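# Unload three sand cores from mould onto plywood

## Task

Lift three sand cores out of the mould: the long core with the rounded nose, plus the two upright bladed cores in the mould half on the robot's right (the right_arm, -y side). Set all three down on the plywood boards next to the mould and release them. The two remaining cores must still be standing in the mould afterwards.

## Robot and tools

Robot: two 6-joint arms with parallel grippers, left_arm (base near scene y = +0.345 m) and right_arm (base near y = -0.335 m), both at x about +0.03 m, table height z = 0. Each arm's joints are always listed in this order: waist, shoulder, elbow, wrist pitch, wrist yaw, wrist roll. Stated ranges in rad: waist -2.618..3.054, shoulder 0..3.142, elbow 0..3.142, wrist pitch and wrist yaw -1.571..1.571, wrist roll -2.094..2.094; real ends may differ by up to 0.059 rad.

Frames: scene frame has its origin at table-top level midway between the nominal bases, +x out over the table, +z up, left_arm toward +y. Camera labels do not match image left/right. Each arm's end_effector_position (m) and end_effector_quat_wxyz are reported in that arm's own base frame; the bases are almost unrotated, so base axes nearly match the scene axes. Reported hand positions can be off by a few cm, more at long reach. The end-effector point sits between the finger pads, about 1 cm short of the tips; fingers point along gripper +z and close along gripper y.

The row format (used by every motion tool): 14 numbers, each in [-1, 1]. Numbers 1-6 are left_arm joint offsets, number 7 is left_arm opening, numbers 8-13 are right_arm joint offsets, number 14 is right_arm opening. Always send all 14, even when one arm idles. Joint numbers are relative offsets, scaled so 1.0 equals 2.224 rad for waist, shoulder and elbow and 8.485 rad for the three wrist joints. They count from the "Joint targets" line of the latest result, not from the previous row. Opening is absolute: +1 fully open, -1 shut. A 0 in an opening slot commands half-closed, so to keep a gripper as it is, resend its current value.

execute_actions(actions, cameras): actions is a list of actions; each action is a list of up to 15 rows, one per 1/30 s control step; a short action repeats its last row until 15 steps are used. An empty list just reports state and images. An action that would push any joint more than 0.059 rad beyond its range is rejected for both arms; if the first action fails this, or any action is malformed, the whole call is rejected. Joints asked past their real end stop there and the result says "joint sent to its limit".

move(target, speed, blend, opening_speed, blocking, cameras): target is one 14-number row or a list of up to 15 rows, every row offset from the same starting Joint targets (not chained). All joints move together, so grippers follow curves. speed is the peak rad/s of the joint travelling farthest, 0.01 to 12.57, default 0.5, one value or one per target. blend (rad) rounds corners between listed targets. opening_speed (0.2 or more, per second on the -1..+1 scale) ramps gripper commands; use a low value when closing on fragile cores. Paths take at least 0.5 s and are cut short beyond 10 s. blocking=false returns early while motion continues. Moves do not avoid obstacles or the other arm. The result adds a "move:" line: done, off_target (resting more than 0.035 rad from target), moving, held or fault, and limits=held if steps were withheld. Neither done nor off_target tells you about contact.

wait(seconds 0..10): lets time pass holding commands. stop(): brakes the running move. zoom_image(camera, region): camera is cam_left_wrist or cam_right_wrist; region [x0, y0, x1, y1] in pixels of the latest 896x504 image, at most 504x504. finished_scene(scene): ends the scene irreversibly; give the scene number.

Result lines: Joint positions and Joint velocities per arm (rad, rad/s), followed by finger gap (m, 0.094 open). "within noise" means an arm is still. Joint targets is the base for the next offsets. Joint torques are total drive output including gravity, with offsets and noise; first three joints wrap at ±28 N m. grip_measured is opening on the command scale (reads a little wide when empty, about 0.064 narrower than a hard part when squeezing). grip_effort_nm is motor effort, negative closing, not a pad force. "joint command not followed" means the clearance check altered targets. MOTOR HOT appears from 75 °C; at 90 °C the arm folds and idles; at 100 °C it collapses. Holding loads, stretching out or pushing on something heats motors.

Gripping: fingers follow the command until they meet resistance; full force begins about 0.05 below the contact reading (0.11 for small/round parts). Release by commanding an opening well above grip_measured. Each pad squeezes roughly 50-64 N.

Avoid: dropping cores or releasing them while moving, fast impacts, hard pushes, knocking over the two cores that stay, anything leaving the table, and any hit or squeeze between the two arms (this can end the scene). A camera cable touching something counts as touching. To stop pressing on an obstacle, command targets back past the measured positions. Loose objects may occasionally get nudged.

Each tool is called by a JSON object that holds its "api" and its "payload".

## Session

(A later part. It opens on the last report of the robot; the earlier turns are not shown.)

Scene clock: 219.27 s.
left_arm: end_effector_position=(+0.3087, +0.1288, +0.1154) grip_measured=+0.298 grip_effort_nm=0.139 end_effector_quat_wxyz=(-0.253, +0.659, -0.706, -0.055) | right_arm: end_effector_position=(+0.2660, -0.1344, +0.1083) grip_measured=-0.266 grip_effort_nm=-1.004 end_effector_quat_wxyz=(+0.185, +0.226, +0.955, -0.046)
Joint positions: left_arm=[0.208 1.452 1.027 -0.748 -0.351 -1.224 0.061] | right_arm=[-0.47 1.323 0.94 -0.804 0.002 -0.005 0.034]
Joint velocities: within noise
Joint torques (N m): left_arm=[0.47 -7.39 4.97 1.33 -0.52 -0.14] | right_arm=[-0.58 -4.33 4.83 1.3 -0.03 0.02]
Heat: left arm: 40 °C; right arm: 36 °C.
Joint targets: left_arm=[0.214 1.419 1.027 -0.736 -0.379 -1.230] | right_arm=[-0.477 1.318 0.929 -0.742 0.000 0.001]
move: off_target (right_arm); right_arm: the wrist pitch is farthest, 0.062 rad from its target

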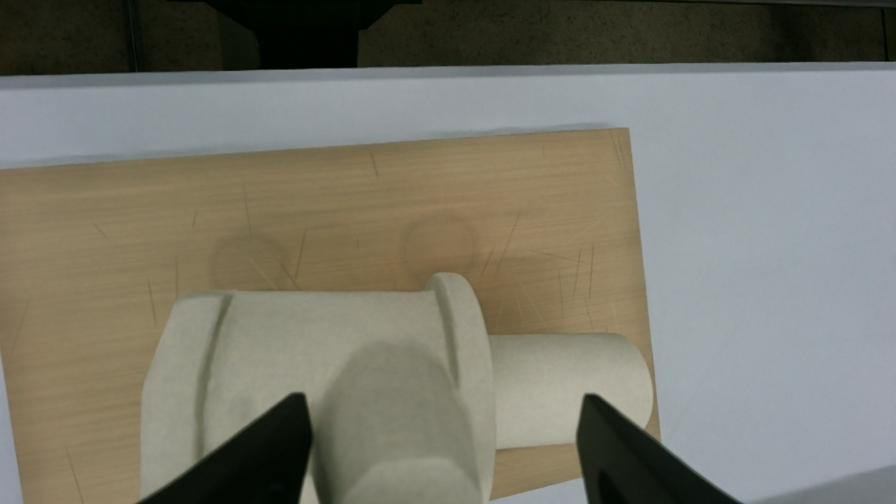

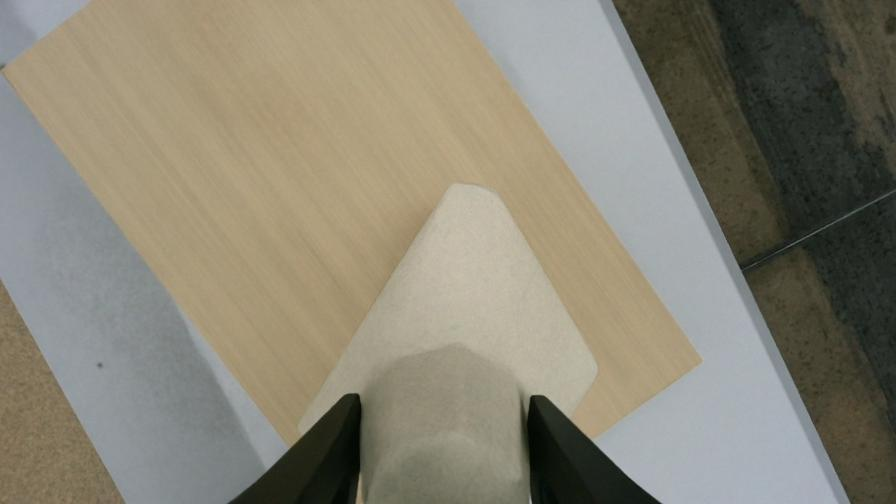

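{"api": "move", "payload": {"target": [[0,0,0.0,0,0,0,0.3,0,0,-0.005,0.0013,0,0,-0.55],[0,0,0.135,-0.0354,0,0,0.4,0,0,-0.005,0.0013,0,0,0.3]], "speed": 0.3, "opening_speed": 0.4}}

Scene clock: 229.13 s.
left_arm: end_effector_position=(+0.3105, +0.1296, +0.1870) grip_measured=+0.398 grip_effort_nm=0.149 end_effector_quat_wxyz=(-0.256, +0.659, -0.705, -0.055) | right_arm: end_effector_position=(+0.2712, -0.1348, +0.1067) grip_measured=+0.297 grip_effort_nm=0.173 end_effector_quat_wxyz=(+0.198, +0.225, +0.953, -0.044)
Joint positions: left_arm=[0.208 1.445 1.304 -1.028 -0.353 -1.224 0.066] | right_arm=[-0.47 1.322 0.924 -0.763 -0.009 -0.005 0.061]
Joint velocities: within noise
Joint torques (N m): left_arm=[0.47 -6.86 7.09 1.1 -0.5 -0.13] | right_arm=[-0.61 -4.26 5.29 1.06 0.05 0.03]
Heat: left arm: 39 °C; right arm: 36 °C.
Joint targets: left_arm=[0.214 1.419 1.327 -1.037 -0.380 -1.230] | right_arm=[-0.477 1.318 0.918 -0.731 0.000 0.001]
move: done; target 2's new numbers were sent with right_arm's wrist pitch 0.063 rad from that target

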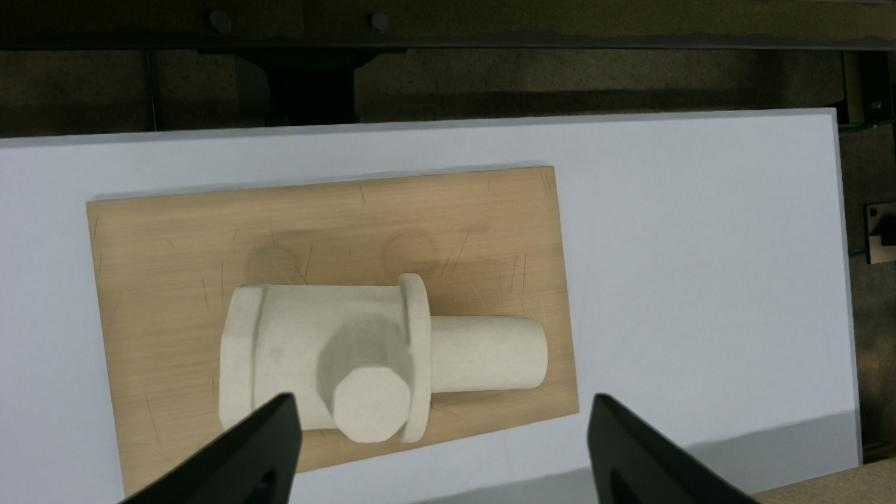

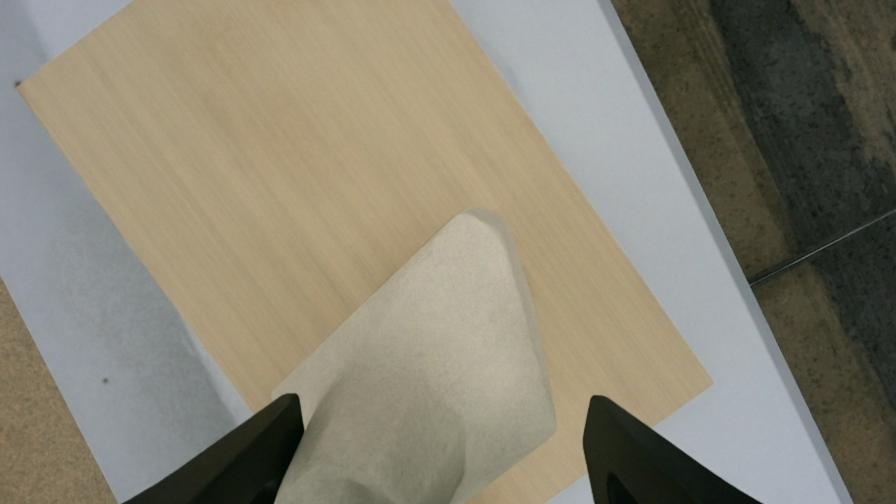

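{"api": "move", "payload": {"target": [0,0,0,0,0,0,0.4,0,0,0,0,0,0,1], "opening_speed": 0.3, "cameras": ["cam_right_wrist"]}}

Scene clock: 235.10 s.
left_arm: end_effector_position=(+0.3105, +0.1296, +0.1870) grip_measured=+0.398 grip_effort_nm=0.134 end_effector_quat_wxyz=(-0.256, +0.659, -0.705, -0.055) | right_arm: end_effector_position=(+0.2728, -0.1364, +0.1077) grip_measured=+0.997 grip_effort_nm=0.173 end_effector_quat_wxyz=(+0.203, +0.225, +0.952, -0.047)
Joint positions: left_arm=[0.208 1.445 1.304 -1.028 -0.353 -1.224 0.066] | right_arm=[-0.47 1.322 0.924 -0.754 -0.005 -0.005 0.094]
Joint velocities: within noise
Joint torques (N m): left_arm=[0.53 -6.84 7.01 1.09 -0.49 -0.13] | right_arm=[-0.61 -4.29 5.31 0.97 0.04 0.03]
Heat: left arm: 38 °C; right arm: 36 °C.
Joint targets: left_arm=[0.214 1.419 1.327 -1.037 -0.380 -1.230] | right_arm=[-0.477 1.318 0.918 -0.731 0.000 0.001]
move: done
Images, in order (width x height): cam_right_wrist 896x504.

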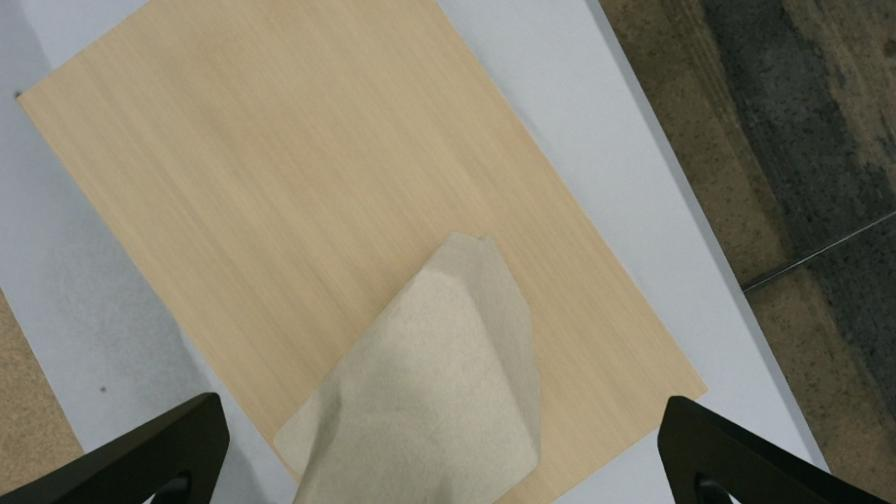

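{"api": "move", "payload": {"target": [0,0,0,0,0,0,0.4,0.045,0,0,0,0,0,1], "speed": 0.1, "cameras": ["cam_right_wrist"]}}

Scene clock: 240.43 s.
left_arm: end_effector_position=(+0.3105, +0.1296, +0.1870) grip_measured=+0.398 grip_effort_nm=0.134 end_effector_quat_wxyz=(-0.256, +0.659, -0.705, -0.055) | right_arm: end_effector_position=(+0.2838, -0.1126, +0.1078) grip_measured=+0.997 grip_effort_nm=0.178 end_effector_quat_wxyz=(+0.205, +0.183, +0.961, -0.038)
Joint positions: left_arm=[0.208 1.445 1.304 -1.028 -0.353 -1.224 0.066] | right_arm=[-0.383 1.322 0.924 -0.752 -0.004 -0.005 0.094]
Joint velocities: within noise
Joint torques (N m): left_arm=[0.54 -6.82 7.05 1.1 -0.47 -0.15] | right_arm=[0.54 -4.27 5.33 0.97 0.02 0.03]
Heat: left arm: 38 °C; right arm: 36 °C.
Joint targets: left_arm=[0.214 1.419 1.327 -1.037 -0.380 -1.230] | right_arm=[-0.377 1.318 0.918 -0.731 0.000 0.001]
move: done
Images, in order (width x height): cam_right_wrist 896x504.

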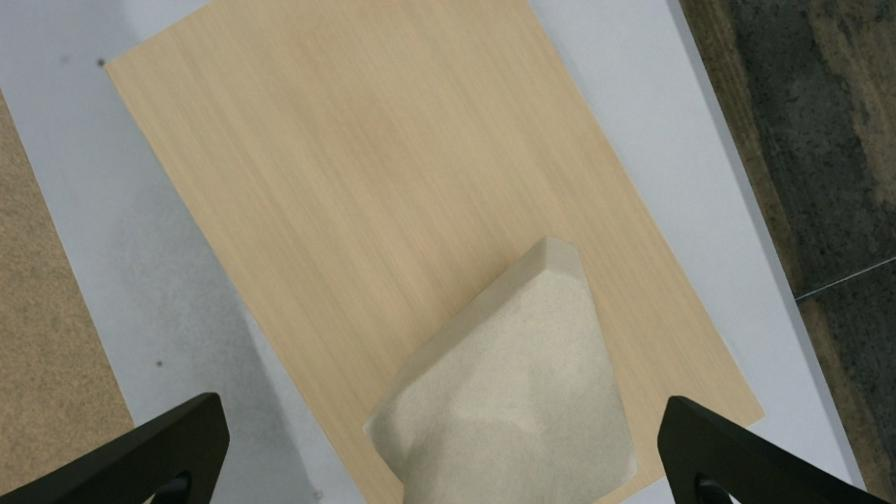

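{"api": "move", "payload": {"target": [[0,0,0,0,0,0,0.4,-0.02,0,0.2023,-0.053,0,0,1],[0,0,0,0,0,0,0.4,0.3359,0.2873,0.5193,-0.0395,0,0,1]], "speed": [0.3,0.8]}}

Scene clock: 248.57 s.
left_arm: end_effector_position=(+0.3105, +0.1296, +0.1870) grip_measured=+0.398 grip_effort_nm=0.144 end_effector_quat_wxyz=(-0.256, +0.659, -0.705, -0.055) | right_arm: end_effector_position=(+0.4577, +0.1822, +0.2391) grip_measured=+0.997 grip_effort_nm=0.168 end_effector_quat_wxyz=(+0.282, -0.181, +0.940, +0.055)
Joint positions: left_arm=[0.208 1.445 1.304 -1.028 -0.353 -1.224 0.066] | right_arm=[0.375 1.949 2.043 -1.081 -0.004 -0.005 0.094]
Joint velocities: within noise
Joint torques (N m): left_arm=[0.57 -6.9 7.04 1.1 -0.5 -0.15] | right_arm=[-0.42 -8.39 8.05 1.12 0.03 0.02]
Heat: left arm: 38 °C; right arm: 36 °C.
Joint targets: left_arm=[0.214 1.419 1.327 -1.037 -0.380 -1.230] | right_arm=[0.371 1.957 2.073 -1.066 0.000 0.000]
move: done

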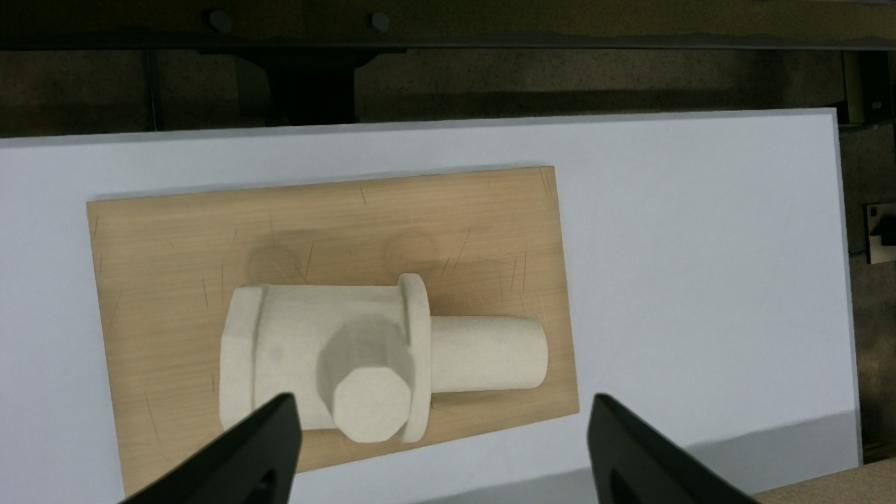

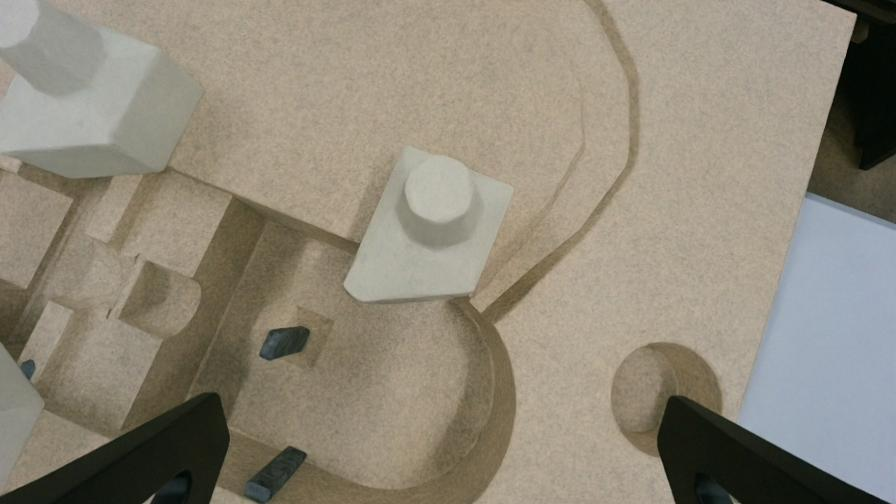

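{"api": "move", "payload": {"target": [[0,0,0,0,0,0,0.4,0.003,0.0841,0.0175,0.0233,0,0,1],[0,0,0,0,0,0,0.4,0.003,0.0737,-0.071,0.0438,0,0,1]], "speed": 0.35, "cameras": ["cam_right_wrist"]}}

Scene clock: 261.07 s.
left_arm: end_effector_position=(+0.3105, +0.1296, +0.1870) grip_measured=+0.398 grip_effort_nm=0.149 end_effector_quat_wxyz=(-0.256, +0.659, -0.705, -0.055) | right_arm: end_effector_position=(+0.5216, +0.2073, +0.1488) grip_measured=+0.997 grip_effort_nm=0.173 end_effector_quat_wxyz=(+0.308, -0.180, +0.932, +0.060)
Joint positions: left_arm=[0.208 1.445 1.304 -1.028 -0.353 -1.224 0.066] | right_arm=[0.375 2.135 1.921 -0.718 -0.004 -0.005 0.094]
Joint velocities: within noise
Joint torques (N m): left_arm=[0.57 -6.9 7.05 1.09 -0.49 -0.15] | right_arm=[0.17 -11.77 5.59 1.28 0.03 0.01]
Heat: left arm: 38 °C; right arm: 39 °C.
Joint targets: left_arm=[0.214 1.419 1.327 -1.037 -0.380 -1.230] | right_arm=[0.377 2.120 1.915 -0.695 0.000 0.000]
move: done
Images, in order (width x height): cam_right_wrist 896x504.

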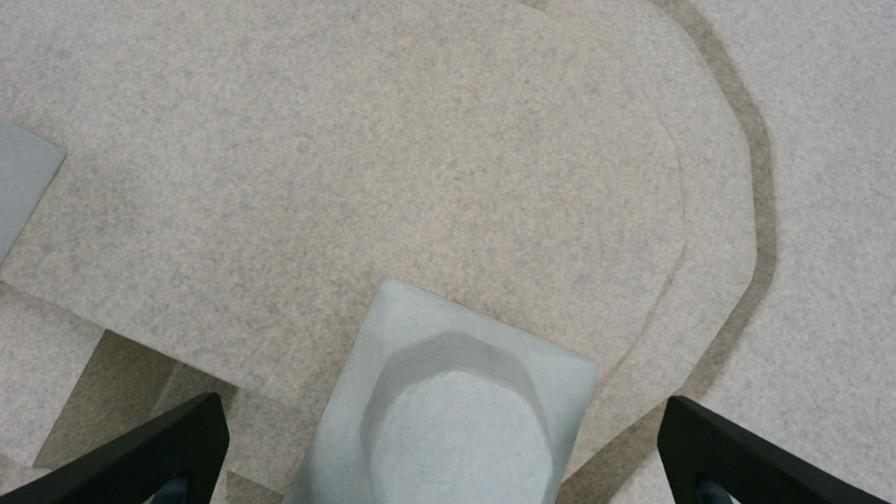

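{"api": "move", "payload": {"target": [[0,0,0,0,0,0,0.4,-0.002,0.0117,0.018,-0.0016,0,0,1],[0,0,0,0,0,0,0.4,-0.002,0.0117,0.018,-0.0016,0,0,-0.5],[0,0,0,0,0,0,0.4,-0.002,0.022,0.1066,-0.0222,0,0,-0.5],[0,0,0,0,0,0,0.4,-0.002,0.0463,0.2221,-0.0461,0,0,-0.5]], "speed": 0.35, "opening_speed": 0.5, "cameras": ["cam_right_wrist"]}}

Scene clock: 274.53 s.
left_arm: end_effector_position=(+0.3105, +0.1296, +0.1870) grip_measured=+0.398 grip_effort_nm=0.139 end_effector_quat_wxyz=(-0.256, +0.659, -0.705, -0.055) | right_arm: end_effector_position=(+0.5148, +0.2043, +0.2172) grip_measured=-0.256 grip_effort_nm=-1.004 end_effector_quat_wxyz=(+0.289, -0.175, +0.940, +0.057)
Joint positions: left_arm=[0.208 1.445 1.304 -1.028 -0.353 -1.224 0.066] | right_arm=[0.375 2.222 2.364 -1.115 -0.003 0.008 0.035]
Joint velocities: within noise
Joint torques (N m): left_arm=[0.44 -6.86 7.04 1.09 -0.47 -0.15] | right_arm=[-0.25 -10.71 9.2 1.28 0.01 -0.11]
Heat: left arm: 38 °C; right arm: 44 °C.
Joint targets: left_arm=[0.214 1.419 1.327 -1.037 -0.380 -1.230] | right_arm=[0.373 2.224 2.409 -1.085 0.000 0.001]
move: off_target (right_arm); right_arm: the elbow is farthest, 0.045 rad from its target
Images, in order (width x height): cam_right_wrist 896x504.

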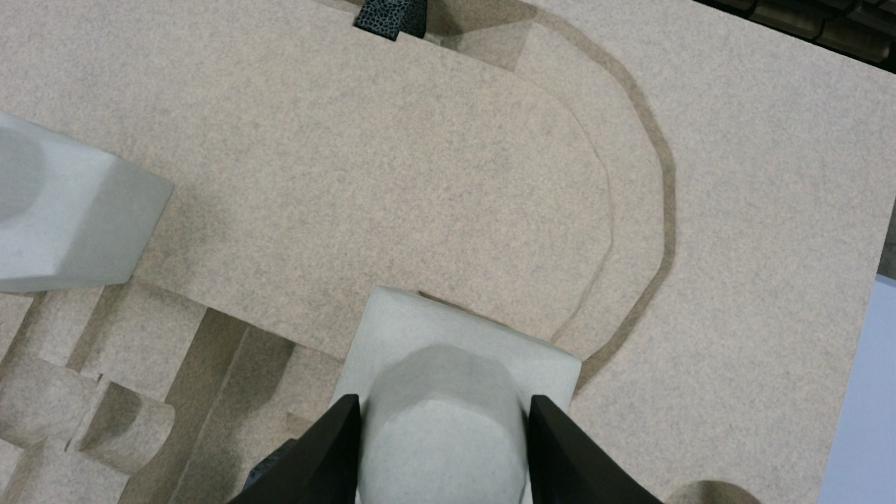

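{"api": "move", "payload": {"target": [[0,0,0,0,0,0,0.4,0,-0.185,-0.1547,-0.008,0,0,-0.5],[0,0,0,0,0,0,0.4,-0.2833,-0.2932,-0.3354,0.0111,0,0,-0.5]], "speed": 0.5, "blend": 0.05, "cameras": ["cam_right_wrist"]}}

Scene clock: 282.43 s.
left_arm: end_effector_position=(+0.3105, +0.1296, +0.1870) grip_measured=+0.398 grip_effort_nm=0.139 end_effector_quat_wxyz=(-0.256, +0.659, -0.705, -0.055) | right_arm: end_effector_position=(+0.3933, -0.1046, +0.2411) grip_measured=-0.256 grip_effort_nm=-1.004 end_effector_quat_wxyz=(+0.273, +0.129, +0.953, -0.037)
Joint positions: left_arm=[0.208 1.445 1.304 -1.028 -0.353 -1.224 0.066] | right_arm=[-0.26 1.62 1.66 -1.052 0.005 0.008 0.035]
Joint velocities: within noise
Joint torques (N m): left_arm=[0.51 -6.82 7.01 1.11 -0.49 -0.11] | right_arm=[0.23 -10.4 5.98 1.54 -0.06 -0.12]
Heat: left arm: 38 °C; right arm: 45 °C.
Joint targets: left_arm=[0.214 1.419 1.327 -1.037 -0.380 -1.230] | right_arm=[-0.257 1.571 1.663 -0.992 0.000 0.001]
move: off_target (right_arm); right_arm: the wrist pitch is farthest, 0.061 rad from its target
Images, in order (width x height): cam_right_wrist 896x504.

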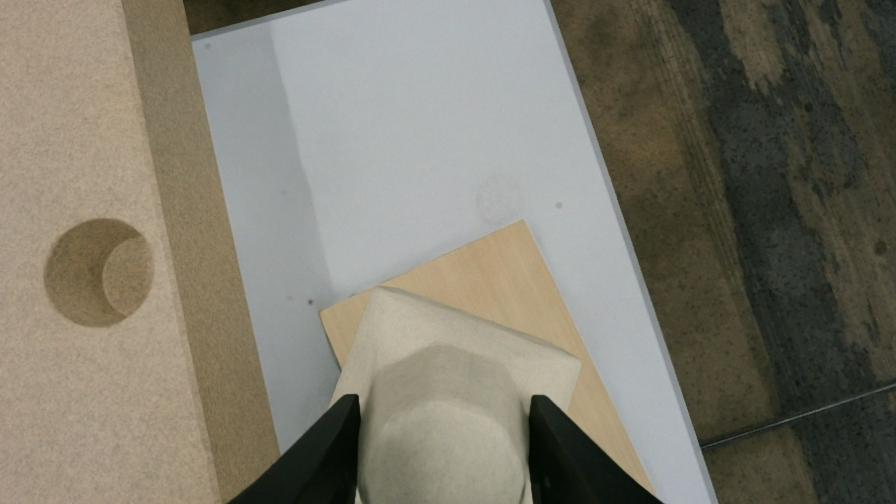

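{"api": "move", "payload": {"target": [0,0,0,0,0,0,0.4,-0.0076,0.0076,-0.2185,0.0592,0,0,-0.5], "speed": 0.3}}

{"api": "move", "payload": {"target": [0,0,0,0,0,0,0.4,0,0,-0.012,0.0031,0,0,-0.5], "speed": 0.1, "cameras": ["cam_right_wrist"]}}

Scene clock: 290.47 s.
left_arm: end_effector_position=(+0.3105, +0.1296, +0.1870) grip_measured=+0.398 grip_effort_nm=0.139 end_effector_quat_wxyz=(-0.256, +0.659, -0.705, -0.055) | right_arm: end_effector_position=(+0.3982, -0.1088, +0.1217) grip_measured=-0.256 grip_effort_nm=-1.004 end_effector_quat_wxyz=(+0.279, +0.132, +0.951, -0.038)
Joint positions: left_arm=[0.208 1.445 1.304 -1.028 -0.353 -1.224 0.066] | right_arm=[-0.267 1.616 1.17 -0.555 0.004 0.008 0.035]
Joint velocities: within noise
Joint torques (N m): left_arm=[0.44 -6.83 6.95 1.09 -0.49 -0.16] | right_arm=[-0.64 -8.73 6.39 1.58 -0.05 -0.12]
Heat: left arm: 38 °C; right arm: 43 °C.
Joint targets: left_arm=[0.214 1.419 1.327 -1.037 -0.380 -1.230] | right_arm=[-0.274 1.588 1.177 -0.489 0.000 0.001]
move: off_target (right_arm); right_arm: the wrist pitch is farthest, 0.065 rad from its target

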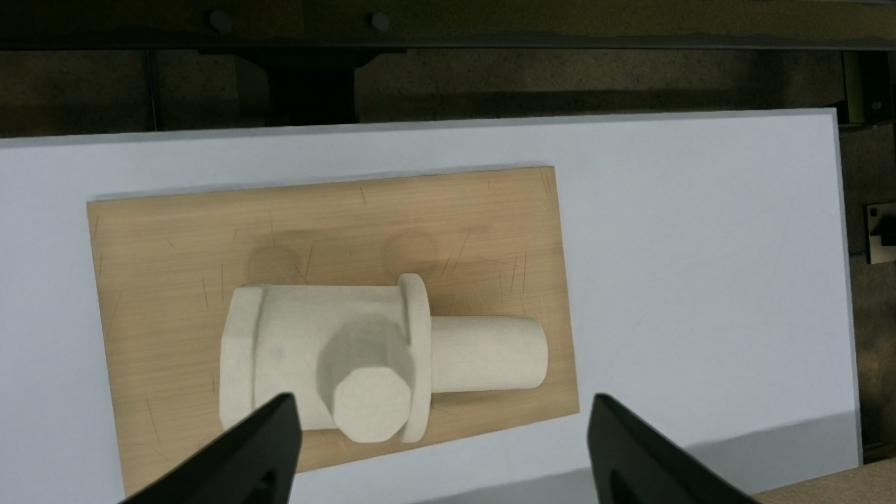

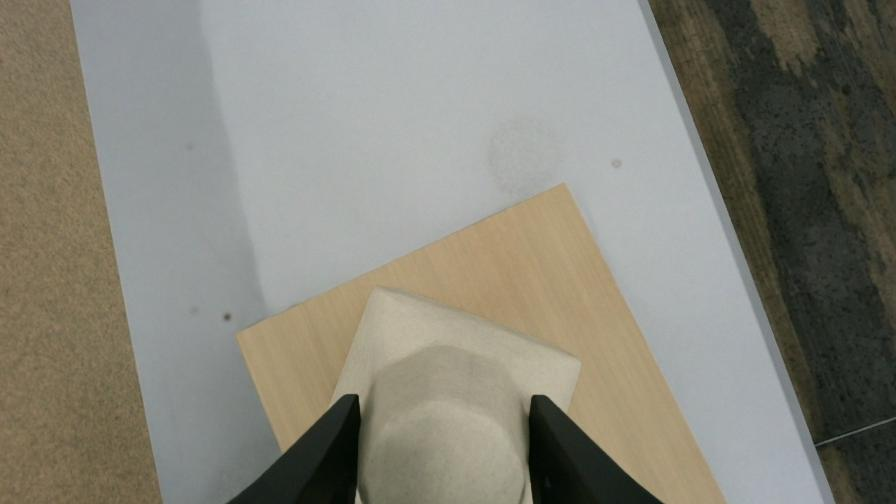

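Scene clock: 291.43 s.
left_arm: end_effector_position=(+0.3105, +0.1296, +0.1870) grip_measured=+0.398 grip_effort_nm=0.144 end_effector_quat_wxyz=(-0.256, +0.659, -0.705, -0.055) | right_arm: end_effector_position=(+0.3973, -0.1085, +0.1160) grip_measured=-0.256 grip_effort_nm=-1.009 end_effector_quat_wxyz=(+0.280, +0.132, +0.950, -0.039)
Joint positions: left_arm=[0.208 1.445 1.304 -1.028 -0.353 -1.224 0.066] | right_arm=[-0.267 1.616 1.146 -0.529 0.004 0.008 0.035]
Joint velocities: within noise
Joint torques (N m): left_arm=[0.51 -6.89 6.95 1.09 -0.47 -0.13] | right_arm=[-0.64 -8.69 6.17 1.57 -0.05 -0.11]
Heat: left arm: 38 °C; right arm: 42 °C.
Joint targets: left_arm=[0.214 1.419 1.327 -1.037 -0.380 -1.230] | right_arm=[-0.274 1.588 1.150 -0.463 0.000 0.001]
move: off_target (right_arm); right_arm: the wrist pitch is farthest, 0.067 rad from its target
Images, in order (width x height): cam_right_wrist 896x504.

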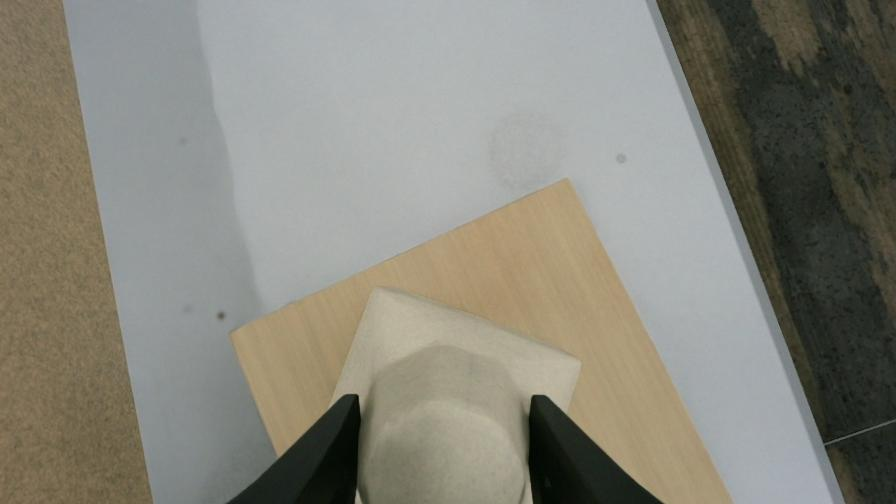

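{"api": "move", "payload": {"target": [0,0,0,0,0,0,0.4,0,0,-0.009,0.0023,0,0,-0.5], "speed": 0.1, "cameras": []}}

{"api": "move", "payload": {"target": [0,0,0,0,0,0,0.4,0,0,-0.009,0.0023,0,0,-0.5], "speed": 0.1, "cameras": []}}

{"api": "move", "payload": {"target": [0,0,0,0,0,0,0.4,0,0,-0.009,0.0023,0,0,-0.5], "speed": 0.1, "cameras": ["cam_right_wrist"]}}

Scene clock: 295.23 s.
left_arm: end_effector_position=(+0.3105, +0.1296, +0.1870) grip_measured=+0.398 grip_effort_nm=0.134 end_effector_quat_wxyz=(-0.256, +0.659, -0.705, -0.055) | right_arm: end_effector_position=(+0.3978, -0.1086, +0.1130) grip_measured=-0.256 grip_effort_nm=-1.004 end_effector_quat_wxyz=(+0.283, +0.132, +0.949, -0.039)
Joint positions: left_arm=[0.208 1.445 1.304 -1.028 -0.353 -1.224 0.066] | right_arm=[-0.267 1.616 1.13 -0.506 0.004 0.007 0.035]
Joint velocities: within noise
Joint torques (N m): left_arm=[0.57 -7.01 7.09 1.09 -0.48 -0.14] | right_arm=[-0.64 -8.7 5.83 1.57 -0.05 -0.11]
Heat: left arm: 38 °C; right arm: 42 °C.
Joint targets: left_arm=[0.214 1.419 1.327 -1.037 -0.380 -1.230] | right_arm=[-0.274 1.588 1.130 -0.443 0.000 0.001]
move: off_target (right_arm); right_arm: the wrist pitch is farthest, 0.062 rad from its target
No camera images: "cameras" was empty.

Scene clock: 296.00 s.
left_arm: end_effector_position=(+0.3105, +0.1296, +0.1870) grip_measured=+0.398 grip_effort_nm=0.154 end_effector_quat_wxyz=(-0.256, +0.659, -0.705, -0.055) | right_arm: end_effector_position=(+0.4000, -0.1092, +0.1115) grip_measured=-0.256 grip_effort_nm=-1.004 end_effector_quat_wxyz=(+0.290, +0.131, +0.947, -0.040)
Joint positions: left_arm=[0.208 1.445 1.304 -1.028 -0.353 -1.224 0.066] | right_arm=[-0.267 1.616 1.115 -0.475 0.004 0.007 0.035]
Joint velocities: within noise
Joint torques (N m): left_arm=[0.55 -6.89 7.02 1.11 -0.49 -0.14] | right_arm=[-0.64 -8.7 5.44 1.47 -0.05 -0.11]
Heat: left arm: 38 °C; right arm: 41 °C.
Joint targets: left_arm=[0.214 1.419 1.327 -1.037 -0.380 -1.230] | right_arm=[-0.274 1.588 1.110 -0.424 0.000 0.001]
move: off_target (right_arm); right_arm: the wrist pitch is farthest, 0.052 rad from its target
No camera images: "cameras" was empty.

Scene clock: 296.80 s.
left_arm: end_effector_position=(+0.3105, +0.1296, +0.1870) grip_measured=+0.398 grip_effort_nm=0.149 end_effector_quat_wxyz=(-0.256, +0.659, -0.705, -0.055) | right_arm: end_effector_position=(+0.4022, -0.1098, +0.1100) grip_measured=-0.256 grip_effort_nm=-0.999 end_effector_quat_wxyz=(+0.298, +0.131, +0.945, -0.041)
Joint positions: left_arm=[0.208 1.445 1.304 -1.028 -0.353 -1.224 0.066] | right_arm=[-0.267 1.616 1.1 -0.444 0.004 0.007 0.035]
Joint velocities: within noise
Joint torques (N m): left_arm=[0.5 -6.82 7.02 1.1 -0.5 -0.14] | right_arm=[-0.66 -8.7 5.19 1.37 -0.05 -0.11]
Heat: left arm: 38 °C; right arm: 41 °C.
Joint targets: left_arm=[0.214 1.419 1.327 -1.037 -0.380 -1.230] | right_arm=[-0.274 1.588 1.090 -0.404 0.000 0.000]
move: off_target (right_arm); right_arm: the wrist pitch is farthest, 0.040 rad from its target
Images, in order (width x height): cam_right_wrist 896x504.

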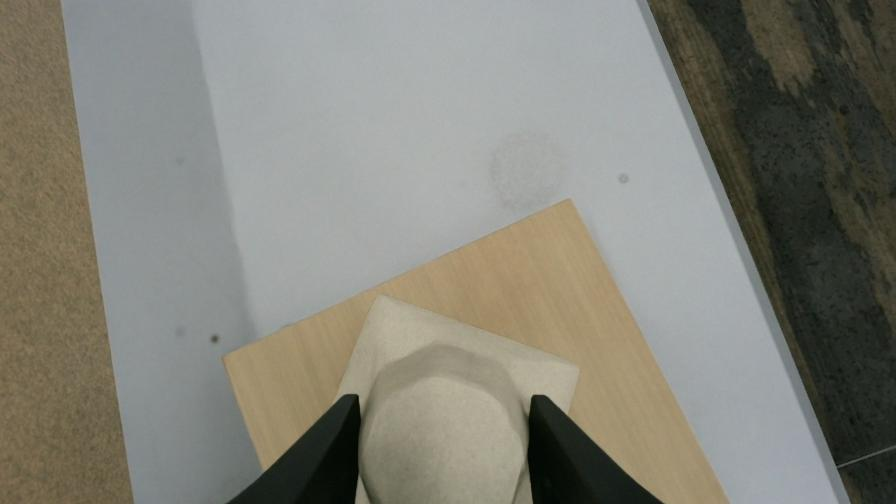

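{"api": "move", "payload": {"target": [[0,0,0,0,0,0,0.4,0,0,0,0,0,0,0.0],[0,0,0,0,0,0,0.4,0,0,0,0,0,0,1]], "opening_speed": 0.3, "cameras": ["cam_right_wrist"]}}

{"api": "move", "payload": {"target": [0,0,0,0,0,0,0.4,0,0,0.2023,-0.053,0,0,1], "speed": 0.3, "cameras": ["cam_right_wrist"]}}

Scene clock: 304.50 s.
left_arm: end_effector_position=(+0.3105, +0.1296, +0.1870) grip_measured=+0.398 grip_effort_nm=0.144 end_effector_quat_wxyz=(-0.256, +0.659, -0.705, -0.055) | right_arm: end_effector_position=(+0.4045, -0.1118, +0.1119) grip_measured=+0.997 grip_effort_nm=0.178 end_effector_quat_wxyz=(+0.304, +0.132, +0.943, -0.043)
Joint positions: left_arm=[0.208 1.445 1.304 -1.028 -0.353 -1.224 0.066] | right_arm=[-0.269 1.616 1.099 -0.43 0.006 0.006 0.094]
Joint velocities: within noise
Joint torques (N m): left_arm=[0.55 -6.87 6.99 1.1 -0.47 -0.14] | right_arm=[-0.46 -8.73 5.22 1.28 -0.06 -0.11]
Heat: left arm: 38 °C; right arm: 40 °C.
Joint targets: left_arm=[0.214 1.419 1.327 -1.037 -0.380 -1.230] | right_arm=[-0.274 1.588 1.090 -0.404 0.000 0.000]
move: done
Images, in order (width x height): cam_right_wrist 896x504.

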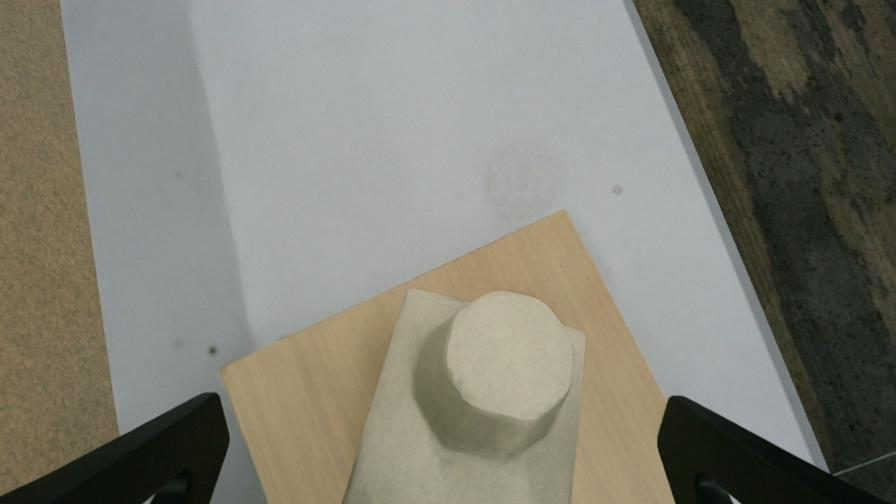

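Scene clock: 306.70 s.
left_arm: end_effector_position=(+0.3105, +0.1296, +0.1870) grip_measured=+0.398 grip_effort_nm=0.144 end_effector_quat_wxyz=(-0.256, +0.659, -0.705, -0.055) | right_arm: end_effector_position=(+0.4115, -0.1137, +0.2152) grip_measured=+0.997 grip_effort_nm=0.178 end_effector_quat_wxyz=(+0.304, +0.132, +0.942, -0.043)
Joint positions: left_arm=[0.208 1.445 1.304 -1.028 -0.353 -1.224 0.066] | right_arm=[-0.269 1.616 1.512 -0.843 0.006 0.006 0.094]
Joint velocities: within noise
Joint torques (N m): left_arm=[0.58 -6.84 6.99 1.09 -0.48 -0.13] | right_arm=[-0.46 -8.81 8.17 0.9 -0.07 -0.11]
Heat: left arm: 38 °C; right arm: 40 °C.
Joint targets: left_arm=[0.214 1.419 1.327 -1.037 -0.380 -1.230] | right_arm=[-0.274 1.588 1.540 -0.854 0.000 0.000]
move: done
Images, in order (width x height): cam_right_wrist 896x504.

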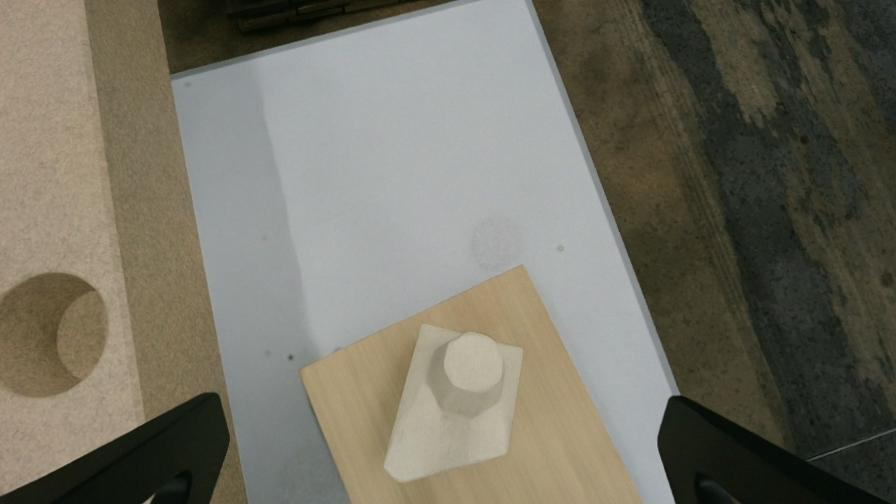

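{"api": "move", "payload": {"target": [0,0,0.1,0,0,0,0.4,0,-0.2,0.05,0,0,0,1], "speed": 0.8, "cameras": ["cam_right_wrist"]}}

{"api": "finished_scene", "payload": {"scene": 1}}

Scene clock: 309.77 s.
left_arm: end_effector_position=(+0.3428, +0.1366, +0.2673) grip_measured=+0.398 grip_effort_nm=0.134 end_effector_quat_wxyz=(-0.344, +0.656, -0.672, -0.001) | right_arm: end_effector_position=(+0.3189, -0.0881, +0.4414) grip_measured=+0.997 grip_effort_nm=0.178 end_effector_quat_wxyz=(+0.564, +0.115, +0.814, -0.077)
Joint positions: left_arm=[0.208 1.445 1.528 -1.035 -0.355 -1.224 0.066] | right_arm=[-0.269 1.146 1.643 -0.855 0.005 0.006 0.094]
Joint velocities: within noise
Joint torques (N m): left_arm=[0.51 -6.82 6.87 1.51 -0.46 -0.12] | right_arm=[-0.43 -2.14 5.6 1.54 -0.06 -0.11]
Heat: left arm: 38 °C; right arm: 40 °C.
Joint targets: left_arm=[0.214 1.419 1.549 -1.037 -0.380 -1.230] | right_arm=[-0.274 1.143 1.651 -0.854 0.000 0.000]
move: done
Images, in order (width x height): cam_right_wrist 896x504.

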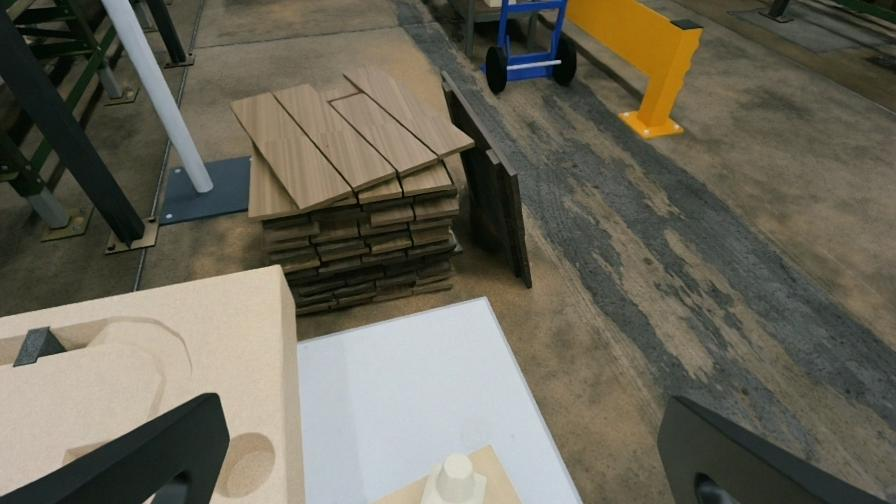

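The scene is finished: the task was done.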